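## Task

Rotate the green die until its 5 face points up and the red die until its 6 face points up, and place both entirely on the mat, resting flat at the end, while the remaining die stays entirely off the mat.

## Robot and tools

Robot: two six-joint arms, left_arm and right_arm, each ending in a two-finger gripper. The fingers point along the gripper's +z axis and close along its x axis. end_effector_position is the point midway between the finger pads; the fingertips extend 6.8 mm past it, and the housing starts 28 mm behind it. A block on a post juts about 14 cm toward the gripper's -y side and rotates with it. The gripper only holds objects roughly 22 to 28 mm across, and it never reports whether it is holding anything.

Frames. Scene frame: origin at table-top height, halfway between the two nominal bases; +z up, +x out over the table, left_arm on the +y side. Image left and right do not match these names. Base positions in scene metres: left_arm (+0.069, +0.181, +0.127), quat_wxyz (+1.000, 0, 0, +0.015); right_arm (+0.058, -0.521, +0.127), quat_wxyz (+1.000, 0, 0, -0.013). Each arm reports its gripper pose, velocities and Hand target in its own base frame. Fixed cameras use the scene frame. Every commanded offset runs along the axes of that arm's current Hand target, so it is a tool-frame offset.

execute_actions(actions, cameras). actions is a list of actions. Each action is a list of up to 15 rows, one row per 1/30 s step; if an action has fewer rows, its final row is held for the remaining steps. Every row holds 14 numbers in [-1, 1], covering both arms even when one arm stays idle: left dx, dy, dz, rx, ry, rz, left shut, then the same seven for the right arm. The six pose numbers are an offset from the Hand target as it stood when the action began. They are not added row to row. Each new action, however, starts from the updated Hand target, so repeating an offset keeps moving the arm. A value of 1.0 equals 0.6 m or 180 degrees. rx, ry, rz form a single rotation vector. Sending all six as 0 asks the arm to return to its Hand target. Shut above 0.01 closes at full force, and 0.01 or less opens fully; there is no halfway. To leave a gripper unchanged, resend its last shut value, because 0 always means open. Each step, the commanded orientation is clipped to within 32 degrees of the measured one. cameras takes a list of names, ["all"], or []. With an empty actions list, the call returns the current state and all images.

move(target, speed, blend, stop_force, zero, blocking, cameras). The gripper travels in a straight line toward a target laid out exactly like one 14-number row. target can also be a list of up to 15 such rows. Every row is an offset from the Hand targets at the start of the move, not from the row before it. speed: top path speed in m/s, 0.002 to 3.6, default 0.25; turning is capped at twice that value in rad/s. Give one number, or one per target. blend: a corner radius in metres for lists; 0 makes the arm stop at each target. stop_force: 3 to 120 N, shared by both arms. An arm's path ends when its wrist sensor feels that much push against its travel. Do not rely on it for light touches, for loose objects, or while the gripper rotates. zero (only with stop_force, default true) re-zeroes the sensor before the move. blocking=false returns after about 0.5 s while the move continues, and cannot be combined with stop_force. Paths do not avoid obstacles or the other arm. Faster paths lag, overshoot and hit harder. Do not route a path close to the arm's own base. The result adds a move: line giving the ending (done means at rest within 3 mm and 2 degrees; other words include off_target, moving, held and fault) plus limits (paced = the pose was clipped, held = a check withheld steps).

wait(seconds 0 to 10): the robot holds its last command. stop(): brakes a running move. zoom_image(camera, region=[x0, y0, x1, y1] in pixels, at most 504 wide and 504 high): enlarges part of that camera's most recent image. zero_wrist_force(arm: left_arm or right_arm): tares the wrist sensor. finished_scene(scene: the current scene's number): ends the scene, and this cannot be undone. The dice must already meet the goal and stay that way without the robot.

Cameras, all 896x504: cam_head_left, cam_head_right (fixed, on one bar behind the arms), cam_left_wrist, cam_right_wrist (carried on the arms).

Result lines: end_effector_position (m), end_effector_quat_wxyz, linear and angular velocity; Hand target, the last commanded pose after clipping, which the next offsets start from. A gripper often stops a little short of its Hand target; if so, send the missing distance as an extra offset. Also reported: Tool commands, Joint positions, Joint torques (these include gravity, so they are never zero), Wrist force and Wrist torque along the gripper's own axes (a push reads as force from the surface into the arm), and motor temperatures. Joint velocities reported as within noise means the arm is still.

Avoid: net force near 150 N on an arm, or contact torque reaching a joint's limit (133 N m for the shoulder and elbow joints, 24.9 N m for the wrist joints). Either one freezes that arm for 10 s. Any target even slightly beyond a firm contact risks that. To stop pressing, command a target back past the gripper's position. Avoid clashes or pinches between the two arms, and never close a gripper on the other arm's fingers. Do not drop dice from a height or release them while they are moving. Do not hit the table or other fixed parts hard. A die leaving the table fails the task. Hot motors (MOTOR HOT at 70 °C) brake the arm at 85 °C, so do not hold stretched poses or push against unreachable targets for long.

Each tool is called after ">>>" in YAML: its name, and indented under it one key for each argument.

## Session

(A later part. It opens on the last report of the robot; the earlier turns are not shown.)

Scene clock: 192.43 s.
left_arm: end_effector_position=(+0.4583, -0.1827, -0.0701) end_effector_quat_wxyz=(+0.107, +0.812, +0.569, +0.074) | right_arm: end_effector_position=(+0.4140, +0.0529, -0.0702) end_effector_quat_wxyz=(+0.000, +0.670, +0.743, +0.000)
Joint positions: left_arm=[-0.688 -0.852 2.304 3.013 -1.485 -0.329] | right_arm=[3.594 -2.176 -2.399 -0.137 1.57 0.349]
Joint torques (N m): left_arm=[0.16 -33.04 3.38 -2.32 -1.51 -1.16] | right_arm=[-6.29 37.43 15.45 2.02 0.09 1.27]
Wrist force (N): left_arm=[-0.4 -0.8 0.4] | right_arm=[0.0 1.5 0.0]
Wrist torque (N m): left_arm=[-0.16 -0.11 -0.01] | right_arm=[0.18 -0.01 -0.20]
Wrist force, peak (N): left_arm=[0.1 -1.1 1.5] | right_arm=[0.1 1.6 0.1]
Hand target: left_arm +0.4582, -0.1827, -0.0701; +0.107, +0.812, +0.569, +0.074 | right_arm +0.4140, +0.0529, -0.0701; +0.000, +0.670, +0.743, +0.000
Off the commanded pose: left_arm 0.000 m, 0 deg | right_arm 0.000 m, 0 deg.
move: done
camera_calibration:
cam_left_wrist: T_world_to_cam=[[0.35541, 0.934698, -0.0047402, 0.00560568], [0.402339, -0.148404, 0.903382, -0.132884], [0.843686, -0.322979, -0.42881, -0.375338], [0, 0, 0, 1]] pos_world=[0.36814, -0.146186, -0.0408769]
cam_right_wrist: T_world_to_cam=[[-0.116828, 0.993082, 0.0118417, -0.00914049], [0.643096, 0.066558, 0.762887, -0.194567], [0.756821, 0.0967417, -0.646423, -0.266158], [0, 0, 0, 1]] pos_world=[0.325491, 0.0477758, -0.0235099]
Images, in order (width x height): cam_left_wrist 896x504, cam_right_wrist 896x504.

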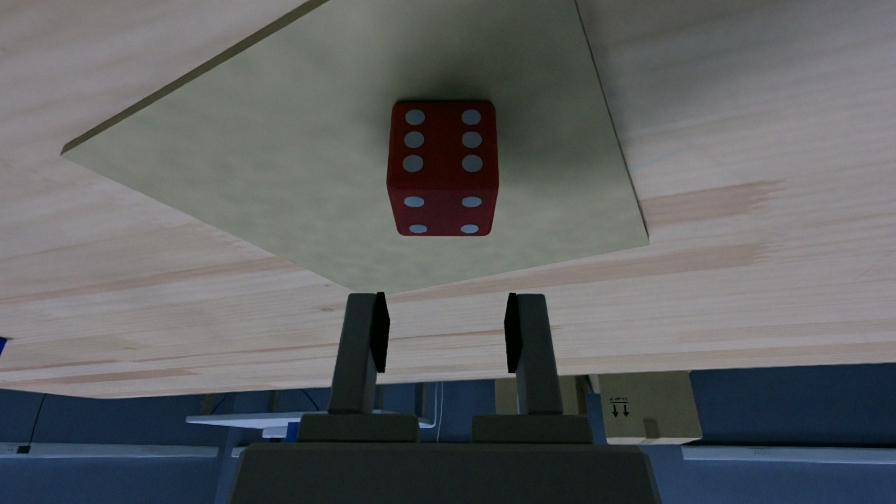

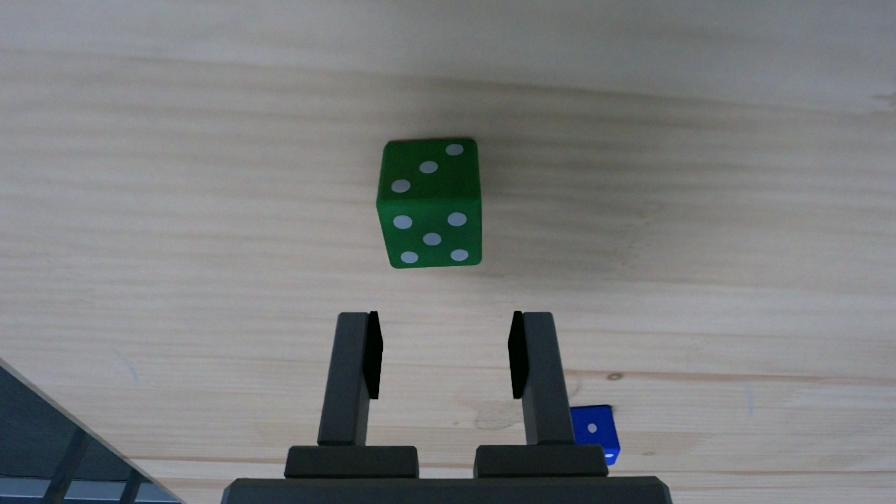

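>>> move:
  target:
    - [0,-0.0163,0.0527,0,0,0,0,-0.0023,-0.0103,0.055,0,0,0,0]
    - [0,-0.0163,0.0527,0,0,0,1,-0.0023,-0.0103,0.055,0,0,0,1]
    - [0,0.0268,-0.1083,0,0,0,1,-0.0023,-0.0103,-0.112,0,0,0,1]
  speed: [0.1,0.1,0.25]
  cameras: ["all"]

Scene clock: 207.77 s.
left_arm: end_effector_position=(+0.4571, -0.1822, -0.0033) end_effector_quat_wxyz=(+0.107, +0.812, +0.569, +0.074) | right_arm: end_effector_position=(+0.4081, +0.0509, -0.0029) end_effector_quat_wxyz=(+0.000, +0.670, +0.743, +0.001)
Joint positions: left_arm=[-0.689 -1.062 2.328 3.201 -1.485 -0.33] | right_arm=[3.596 -1.94 -2.419 -0.351 1.571 0.351]
Joint torques (N m): left_arm=[-11.51 -42.81 -16.6 -1.45 -0.64 -1.56] | right_arm=[9.43 34.82 0.45 0.7 2.11 1.96]
Wrist force (N): left_arm=[0.1 -0.7 0.7] | right_arm=[0.0 1.1 0.6]
Wrist torque (N m): left_arm=[-0.14 -0.16 0.15] | right_arm=[0.12 -0.01 -0.15]
Wrist force, peak (N): left_arm=[0.1 -1.5 2.3] | right_arm=[-1.5 1.8 -9.6]
Hand target: left_arm +0.4571, -0.1823, -0.0032; +0.107, +0.812, +0.569, +0.074 | right_arm +0.4080, +0.0509, -0.0029; +0.000, +0.670, +0.743, +0.000
Off the commanded pose: left_arm 0.000 m, 0 deg | right_arm 0.000 m, 0 deg.
move: done
camera_calibration:
cam_left_wrist: T_world_to_cam=[[0.355331, 0.934729, -0.00470105, 0.00600766], [0.402428, -0.148437, 0.903337, -0.192724], [0.843677, -0.322875, -0.428905, -0.345531], [0, 0, 0, 1]] pos_world=[0.36694, -0.145786, 0.025923]
cam_right_wrist: T_world_to_cam=[[-0.116782, 0.993085, 0.0119988, -0.00866127], [0.642731, 0.0663607, 0.763212, -0.241795], [0.757138, 0.0968415, -0.646037, -0.218183], [0, 0, 0, 1]] pos_world=[0.319592, 0.0457762, 0.0436905]

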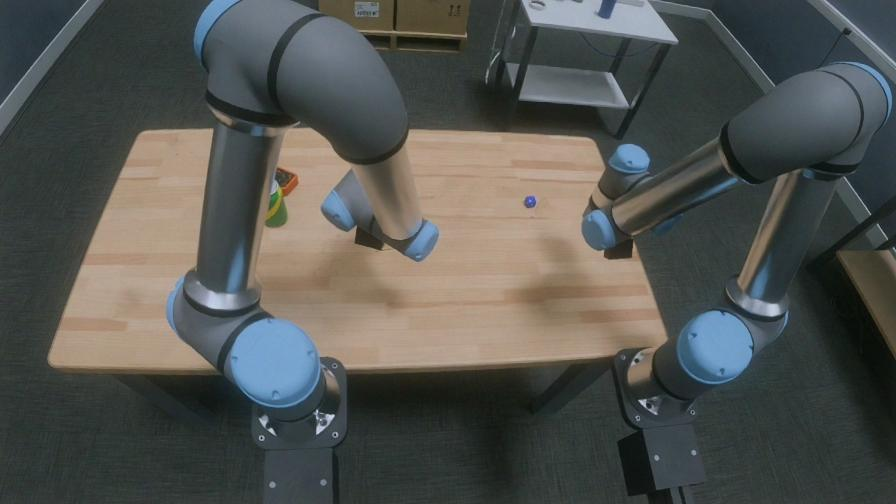

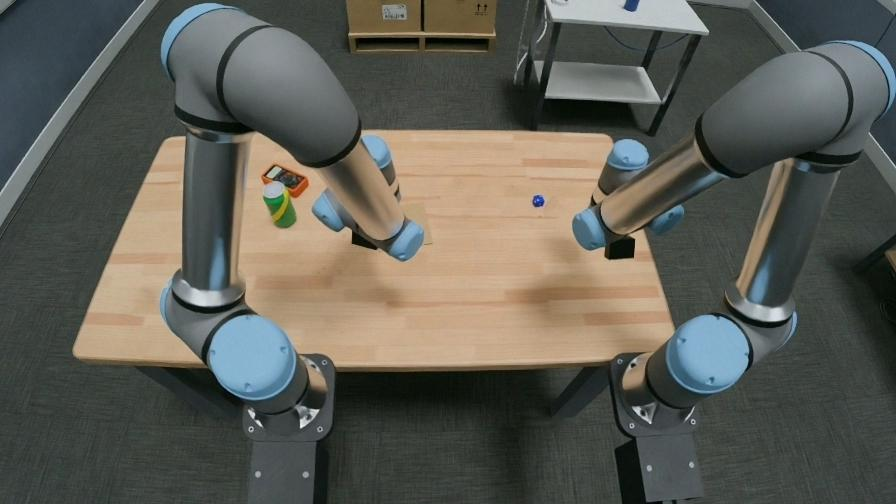

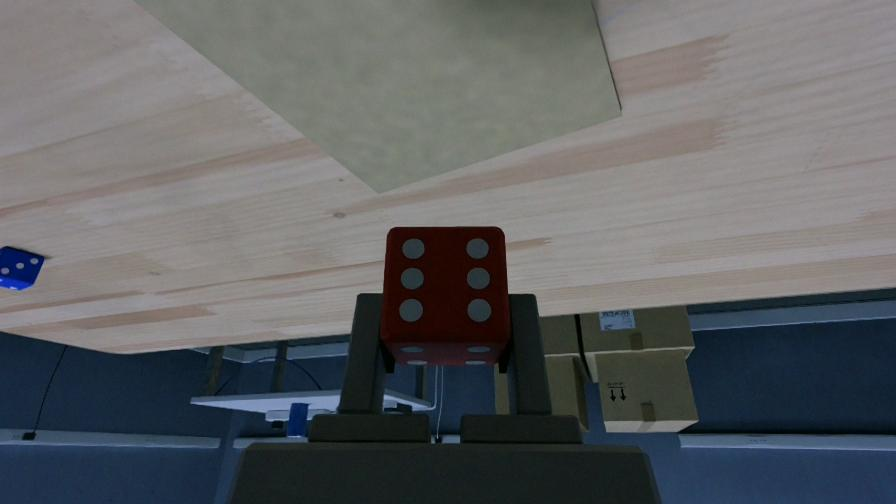

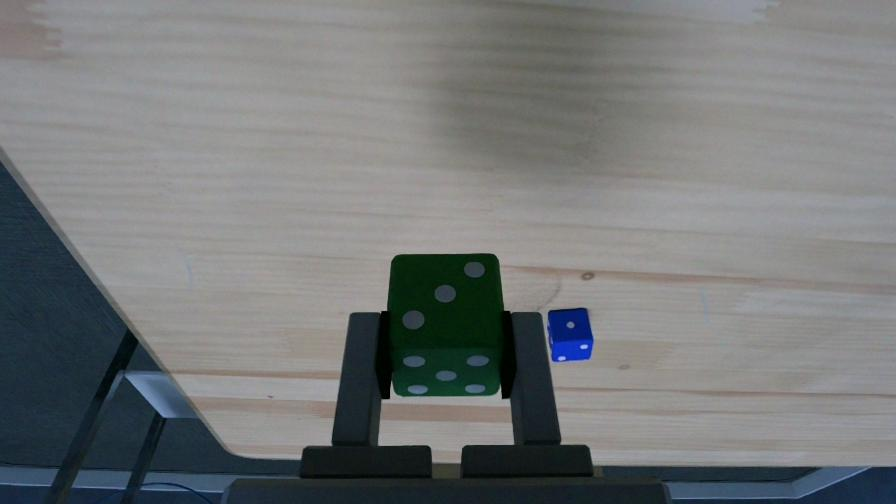

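>>> move:
  target:
    - [-0.001,-0.0095,0.0527,0.5,0,0,1,0,0,0,0,0,0,1]
    - [-0.001,-0.0363,0.1525,0.5,0,0,1,0,0,0,0,0,0,1]
  speed: [0.5,0.15]
  blend: [0.01,0]
  cameras: ["cam_left_wrist"]

>>> move:
  target: [0,0.0322,0.0086,0,0,0,1,0,0,0,0,0,0,1]
  speed: 0.012
  stop_force: 4

Scene clock: 232.43 s.
left_arm: end_effector_position=(+0.4593, -0.1837, -0.0972) end_effector_quat_wxyz=(-0.499, +0.650, +0.455, -0.350) | right_arm: end_effector_position=(+0.4080, +0.0509, -0.0029) end_effector_quat_wxyz=(+0.000, +0.670, +0.743, +0.000)
Joint positions: left_arm=[-0.569 -0.442 1.294 5.164 -1.783 -0.057] | right_arm=[3.596 -1.94 -2.419 -0.352 1.571 0.351]
Joint torques (N m): left_arm=[-12.56 -58.47 -4.8 1.57 1.73 -0.97] | right_arm=[9.71 40.23 -1.72 0.47 2.33 1.96]
Wrist force (N): left_arm=[0.1 0.8 -0.4] | right_arm=[0.2 1.2 0.6]
Wrist torque (N m): left_arm=[-0.09 -0.07 0.35] | right_arm=[0.12 -0.03 -0.15]
Wrist force, peak (N): left_arm=[-0.2 2.7 -0.3] | right_arm=[0.2 1.5 0.5]
Hand target: left_arm +0.4592, -0.1837, -0.0972; -0.499, +0.650, +0.455, -0.350 | right_arm +0.4080, +0.0509, -0.0029; +0.000, +0.670, +0.743, +0.000
Off the commanded pose: left_arm 0.000 m, 0 deg | right_arm 0.000 m, 0 deg.
move: done
camera_calibration:
cam_left_wrist: T_world_to_cam=[[0.337561, 0.941188, -0.0147209, 0.0146088], [0.848173, -0.310909, -0.428881, -0.473052], [-0.408235, 0.132288, -0.903241, 0.224334], [0, 0, 0, 1]] pos_world=[0.48788, -0.190502, -0.0000401109]
Images, in order (width x height): cam_left_wrist 896x504.

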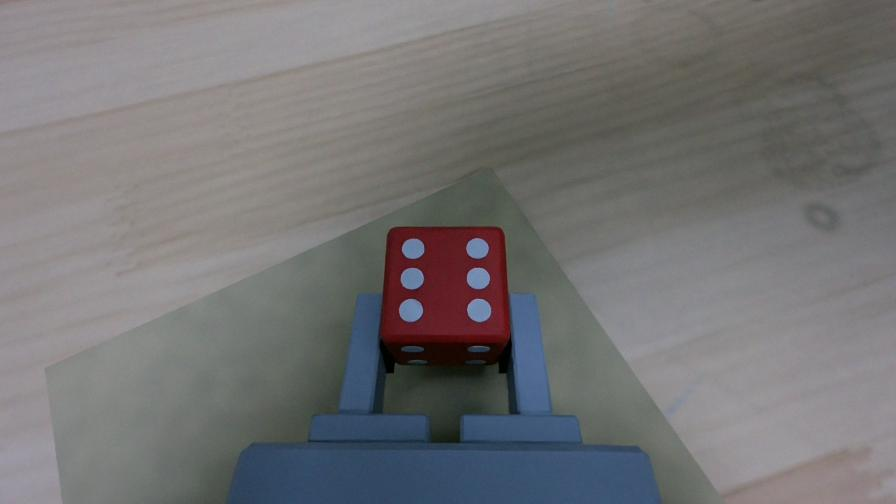

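Scene clock: 234.20 s.
left_arm: end_effector_position=(+0.4592, -0.1837, -0.1066) end_effector_quat_wxyz=(-0.499, +0.650, +0.455, -0.350) | right_arm: end_effector_position=(+0.4080, +0.0509, -0.0029) end_effector_quat_wxyz=(+0.000, +0.670, +0.743, +0.000)
Joint positions: left_arm=[-0.569 -0.424 1.287 5.154 -1.783 -0.057] | right_arm=[3.596 -1.94 -2.419 -0.352 1.571 0.351]
Joint torques (N m): left_arm=[-11.64 -64.01 -4.81 2.01 1.17 0.56] | right_arm=[9.83 39.47 -2.54 0.38 2.2 1.87]
Wrist force (N): left_arm=[0.1 -3.2 -1.9] | right_arm=[0.0 1.1 0.6]
Wrist torque (N m): left_arm=[-0.46 -0.08 0.35] | right_arm=[0.12 -0.01 -0.15]
Wrist force, peak (N): left_arm=[0.6 -13.3 -3.0] | right_arm=[-0.2 1.3 0.6]
Hand target: left_arm +0.4592, -0.1837, -0.1065; -0.499, +0.650, +0.455, -0.350 (not the last commanded pose) | right_arm +0.4080, +0.0509, -0.0029; +0.000, +0.670, +0.743, +0.000
Off the commanded pose: left_arm 0.011 m, 0 deg | right_arm 0.000 m, 0 deg.
move: contact (left_arm)

>>> move:
  target:
    - [0,0,0,0,0,0,0,0,0,0,0,0,0,1]
    - [0,0,-0.133,0,0,0,0,0,0,0,0,0,0,1]
    - [0,-0.145,-0.172,0,0,0,0,0,0,0,0,0,0,1]
    - [0.4045,-0.387,0.1585,0,0,0,0,0,0,0,0,0,0,1]
  speed: [0.1,0.12,0.3,0.5]
  blend: [0,0.02,0.03,0]
  cameras: ["cam_head_left","cam_head_right"]

>>> zoom_image:
  camera: "cam_head_right"
  region: [360, 190, 460, 290]

Scene clock: 243.77 s.
left_arm: end_effector_position=(+0.3997, +0.0962, +0.0932) end_effector_quat_wxyz=(-0.499, +0.650, +0.455, -0.350) | right_arm: end_effector_position=(+0.4080, +0.0509, -0.0029) end_effector_quat_wxyz=(+0.000, +0.670, +0.743, +0.000)
Joint positions: left_arm=[-0.177 -0.946 1.698 5.267 -1.405 0.045] | right_arm=[3.596 -1.94 -2.419 -0.352 1.571 0.351]
Joint torques (N m): left_arm=[5.97 -43.29 -10.84 1.95 0.62 -1.49] | right_arm=[9.14 40.37 0.12 0.34 2.19 1.83]
Wrist force (N): left_arm=[0.2 0.8 -0.6] | right_arm=[0.1 1.2 0.6]
Wrist torque (N m): left_arm=[-0.08 -0.11 0.30] | right_arm=[0.12 -0.02 -0.15]
Wrist force, peak (N): left_arm=[-0.3 -3.6 -1.8] | right_arm=[0.0 1.4 0.8]
Hand target: left_arm +0.3996, +0.0963, +0.0932; -0.499, +0.650, +0.455, -0.350 | right_arm +0.4080, +0.0509, -0.0029; +0.000, +0.670, +0.743, +0.000
Off the commanded pose: left_arm 0.000 m, 0 deg | right_arm 0.000 m, 0 deg.
move: done
Images, in order (width x height): cam_head_left 896x504, cam_head_right 896x504.

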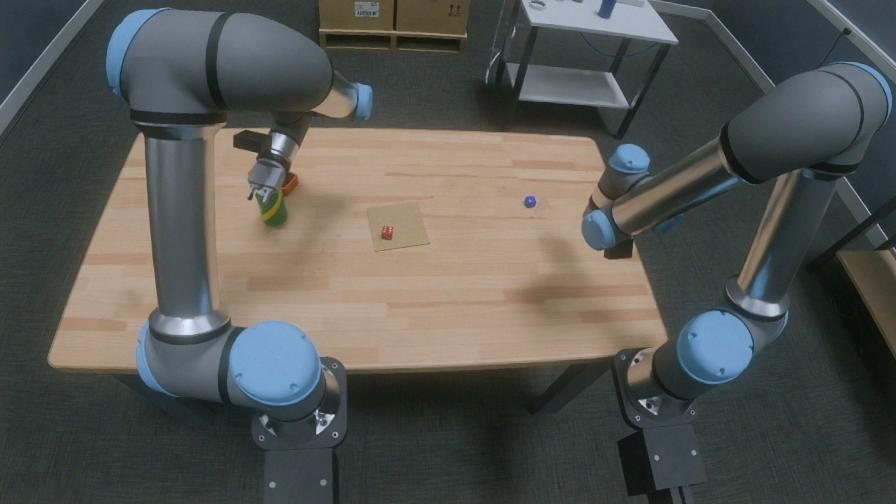

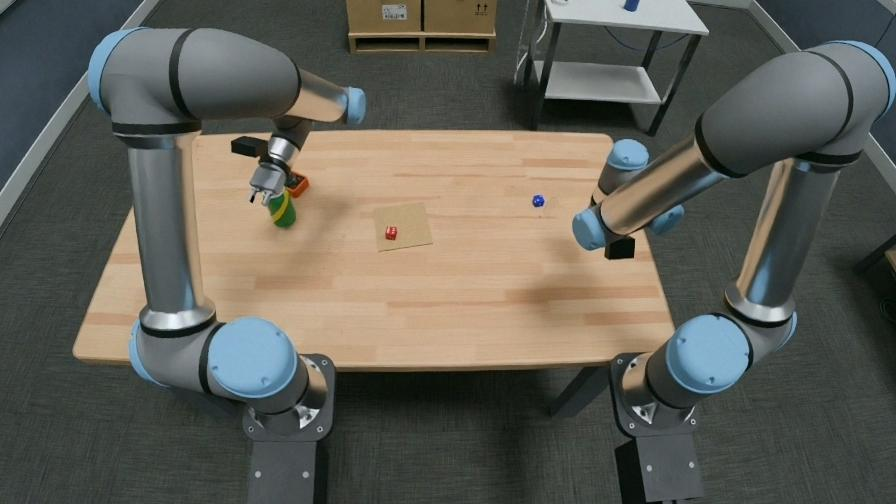

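Scaled by 5.040 from the camera's 896x504 image, which has a finer 1280x720 frame.

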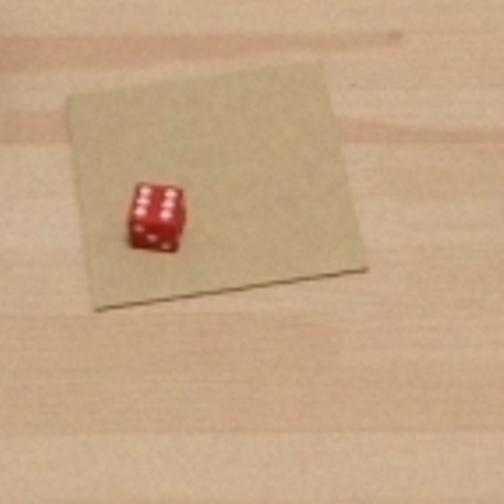

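>>> move:
  target: [0,0,0,0,0,0,0,0.72,0.2188,0.045,0,0,0,1]
  speed: 0.5
  cameras: ["cam_head_right","cam_head_left","cam_right_wrist"]

>>> zoom_image:
  camera: "cam_head_right"
  region: [360, 190, 460, 290]

Scene clock: 254.43 s.
left_arm: end_effector_position=(+0.3996, +0.0963, +0.0932) end_effector_quat_wxyz=(-0.499, +0.650, +0.455, -0.350) | right_arm: end_effector_position=(+0.4940, +0.4940, -0.0298) end_effector_quat_wxyz=(+0.000, +0.670, +0.743, +0.000)
Joint positions: left_arm=[-0.177 -0.947 1.698 5.267 -1.405 0.045] | right_arm=[4.119 -2.406 -1.544 -0.761 1.57 0.874]
Joint torques (N m): left_arm=[12.47 -49.94 -5.77 -0.66 1.7 -0.06] | right_arm=[-4.18 55.13 28.43 2.22 2.26 -1.14]
Wrist force (N): left_arm=[0.2 0.5 -0.6] | right_arm=[-0.5 1.5 0.6]
Wrist torque (N m): left_arm=[-0.10 -0.11 0.30] | right_arm=[0.18 0.07 0.00]
Wrist force, peak (N): left_arm=[0.1 0.8 -1.0] | right_arm=[2.0 2.3 0.8]
Hand target: left_arm +0.3996, +0.0963, +0.0932; -0.499, +0.650, +0.455, -0.350 | right_arm +0.4941, +0.4941, -0.0297; +0.000, +0.670, +0.743, +0.000
Off the commanded pose: left_arm 0.000 m, 0 deg | right_arm 0.000 m, 0 deg.
move: done
camera_calibration:
cam_right_wrist: T_world_to_cam=[[-0.116828, 0.993082, 0.0118251, -0.438309], [0.642988, 0.0665573, 0.762978, -0.306215], [0.756913, 0.0967409, -0.646316, -0.343375], [0, 0, 0, 1]] pos_world=[0.405591, 0.488876, 0.0168899]
Images, in order (width x height): cam_head_left 896x504, cam_head_right 896x504, cam_right_wrist 896x504.

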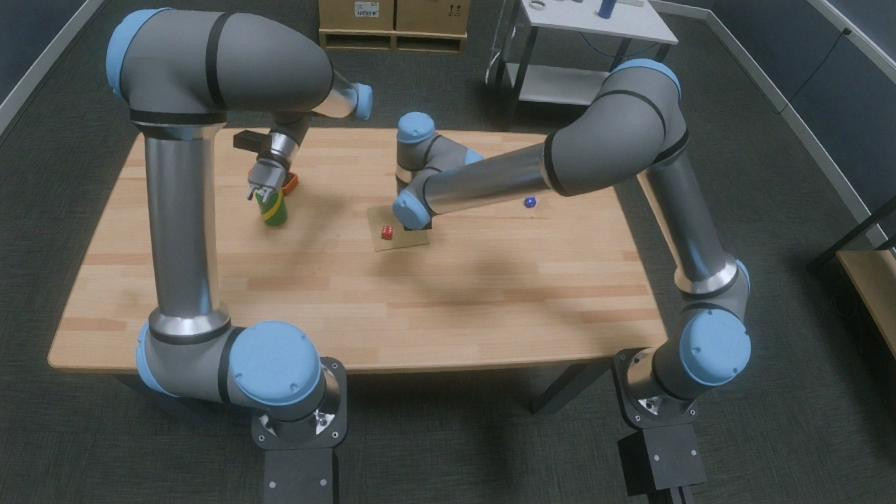

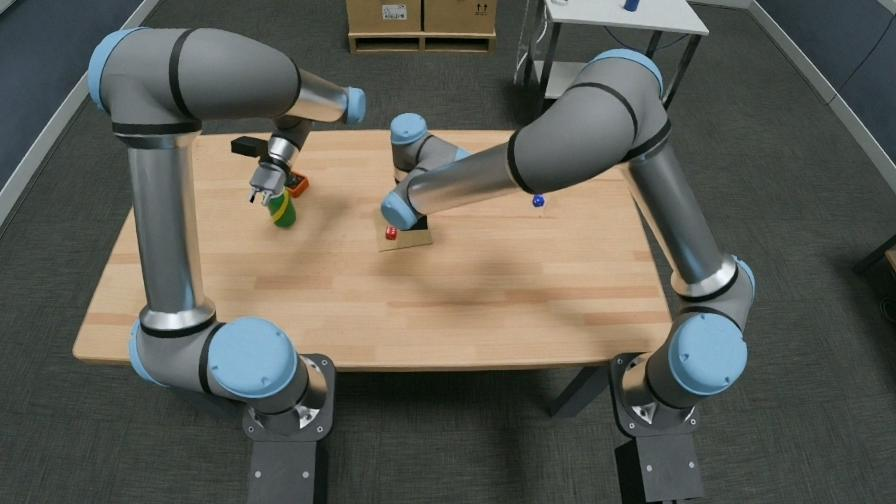

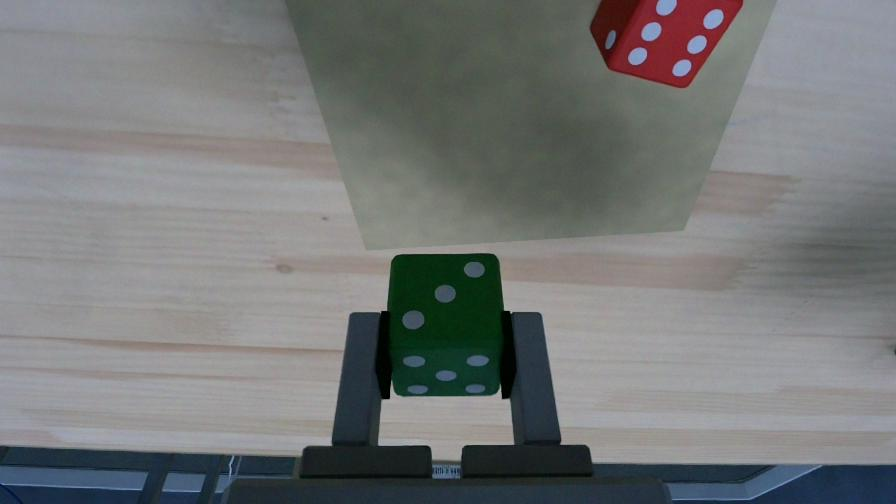

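Scaled by 5.040 from the camera's 896x504 image, which has a finer 1280x720 frame.

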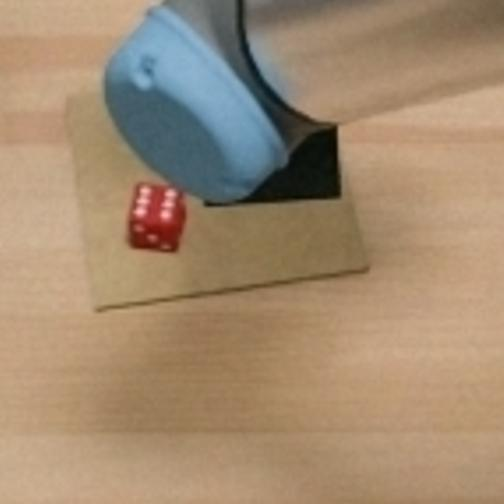

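>>> move:
  target: [0,0,0,0,0,0,0,0,0,0.097,0,0,0,1]
  speed: 0.12

>>> move:
  target: [0,0,0,0,0,0,0,0,0,0.05,0,0,0,1]
  speed: 0.012
  stop_force: 4

>>> move:
  target:
    - [0,0,0,0,0,0,0,0,0,0,0,0,0,0]
    - [0,0,0,0,0,0,0,0,0,-0.2,0,0,0,0]
  speed: [0.1,0.15]
  cameras: ["cam_head_left","cam_head_right","cam_right_wrist"]

Scene clock: 268.77 s.
left_arm: end_effector_position=(+0.3996, +0.0963, +0.0932) end_effector_quat_wxyz=(-0.499, +0.650, +0.455, -0.350) | right_arm: end_effector_position=(+0.4942, +0.4943, -0.0879) end_effector_quat_wxyz=(+0.000, +0.670, +0.743, +0.001)
Joint positions: left_arm=[-0.177 -0.947 1.698 5.267 -1.405 0.045] | right_arm=[4.119 -2.51 -1.534 -0.668 1.57 0.875]
Joint torques (N m): left_arm=[11.97 -51.12 -7.99 -0.35 1.85 1.1] | right_arm=[-9.09 66.56 7.01 0.18 2.01 -1.2]
Wrist force (N): left_arm=[0.2 0.4 -0.6] | right_arm=[-0.2 1.5 0.5]
Wrist torque (N m): left_arm=[-0.11 -0.10 0.30] | right_arm=[0.17 0.02 0.00]
Wrist force, peak (N): left_arm=[0.3 0.7 -0.8] | right_arm=[-0.1 1.5 1.8]
Hand target: left_arm +0.3996, +0.0963, +0.0932; -0.499, +0.650, +0.455, -0.350 | right_arm +0.4942, +0.4942, -0.0879; +0.000, +0.670, +0.743, +0.000
Off the commanded pose: left_arm 0.000 m, 0 deg | right_arm 0.000 m, 0 deg.
move: done

Scene clock: 270.73 s.
left_arm: end_effector_position=(+0.3996, +0.0963, +0.0932) end_effector_quat_wxyz=(-0.499, +0.650, +0.455, -0.350) | right_arm: end_effector_position=(+0.4942, +0.4942, -0.0991) end_effector_quat_wxyz=(+0.000, +0.670, +0.743, +0.000)
Joint positions: left_arm=[-0.177 -0.947 1.698 5.267 -1.405 0.045] | right_arm=[4.119 -2.53 -1.53 -0.651 1.57 0.874]
Joint torques (N m): left_arm=[11.74 -50.5 -6.11 -0.53 1.71 1.14] | right_arm=[-5.66 62.69 -0.77 -0.43 1.92 -1.75]
Wrist force (N): left_arm=[-0.1 0.4 -0.6] | right_arm=[1.4 2.2 -5.5]
Wrist torque (N m): left_arm=[-0.10 -0.07 0.30] | right_arm=[0.15 0.06 0.00]
Wrist force, peak (N): left_arm=[0.2 0.8 -0.8] | right_arm=[-3.8 -2.3 -20.5]
Hand target: left_arm +0.3996, +0.0963, +0.0932; -0.499, +0.650, +0.455, -0.350 | right_arm +0.4942, +0.4942, -0.0991; +0.000, +0.670, +0.743, +0.000 (not the last commanded pose)
Off the commanded pose: left_arm 0.000 m, 0 deg | right_arm 0.019 m, 0 deg.
move: contact (right_arm)

Scene clock: 272.47 s.
left_arm: end_effector_position=(+0.3996, +0.0963, +0.0932) end_effector_quat_wxyz=(-0.499, +0.650, +0.455, -0.350) | right_arm: end_effector_position=(+0.4941, +0.4942, +0.0211) end_effector_quat_wxyz=(+0.000, +0.670, +0.743, +0.001)
Joint positions: left_arm=[-0.177 -0.947 1.698 5.267 -1.405 0.045] | right_arm=[4.119 -2.324 -1.536 -0.852 1.57 0.875]
Joint torques (N m): left_arm=[13.11 -52.23 -6.41 -0.43 1.65 1] | right_arm=[5.67 39.76 5.03 3.14 1.74 2]
Wrist force (N): left_arm=[0.1 0.7 -0.7] | right_arm=[-0.2 1.2 0.3]
Wrist torque (N m): left_arm=[-0.08 -0.10 0.29] | right_arm=[0.13 0.01 0.02]
Wrist force, peak (N): left_arm=[0.3 0.7 -0.9] | right_arm=[-0.1 1.5 2.1]
Hand target: left_arm +0.3996, +0.0963, +0.0932; -0.499, +0.650, +0.455, -0.350 | right_arm +0.4941, +0.4941, +0.0209; +0.000, +0.670, +0.743, +0.000
Off the commanded pose: left_arm 0.000 m, 0 deg | right_arm 0.000 m, 0 deg.
move: done
camera_calibration:
cam_right_wrist: T_world_to_cam=[[-0.116727, 0.993089, 0.0122299, -0.43907], [0.642799, 0.0661559, 0.763173, -0.344788], [0.757089, 0.0969444, -0.646079, -0.310815], [0, 0, 0, 1]] pos_world=[0.405692, 0.488977, 0.0676916]
Images, in order (width x height): cam_head_left 896x504, cam_head_right 896x504, cam_right_wrist 896x504.

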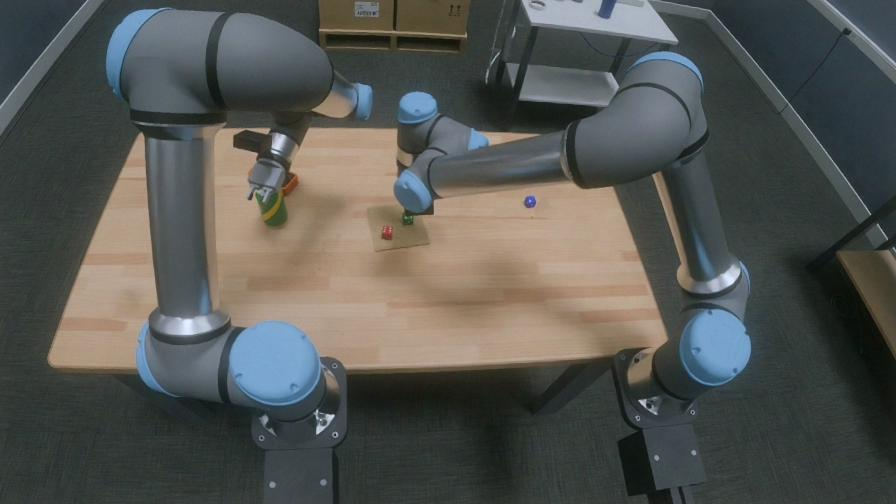

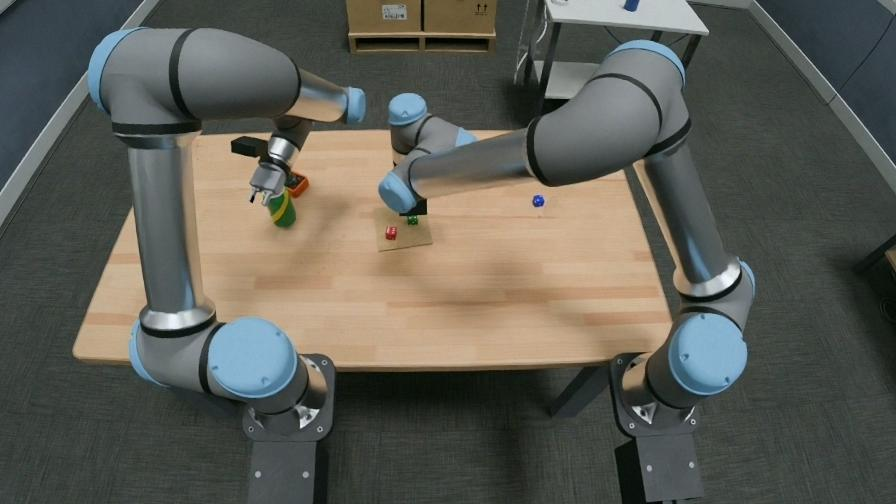

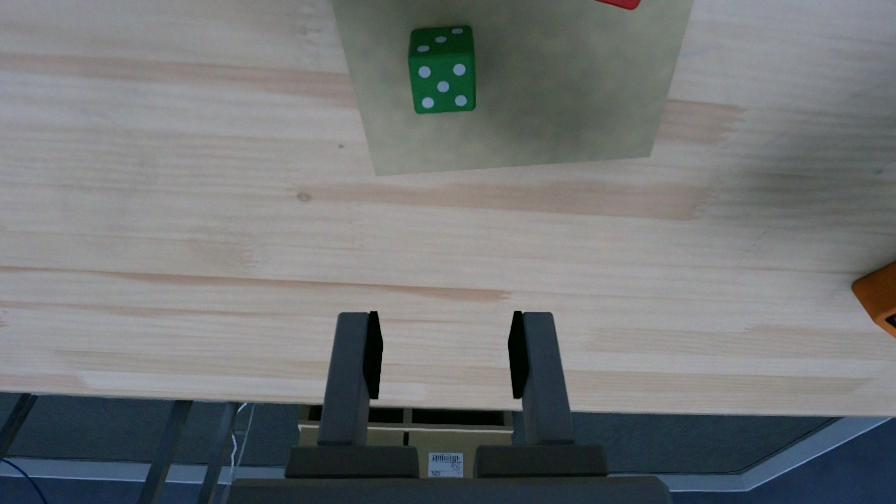

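Green shows 5 and red shows 6, both on the mat; the blue die is off it.

>>> finished_scene:
  scene: 2

The scene is finished: the task was done.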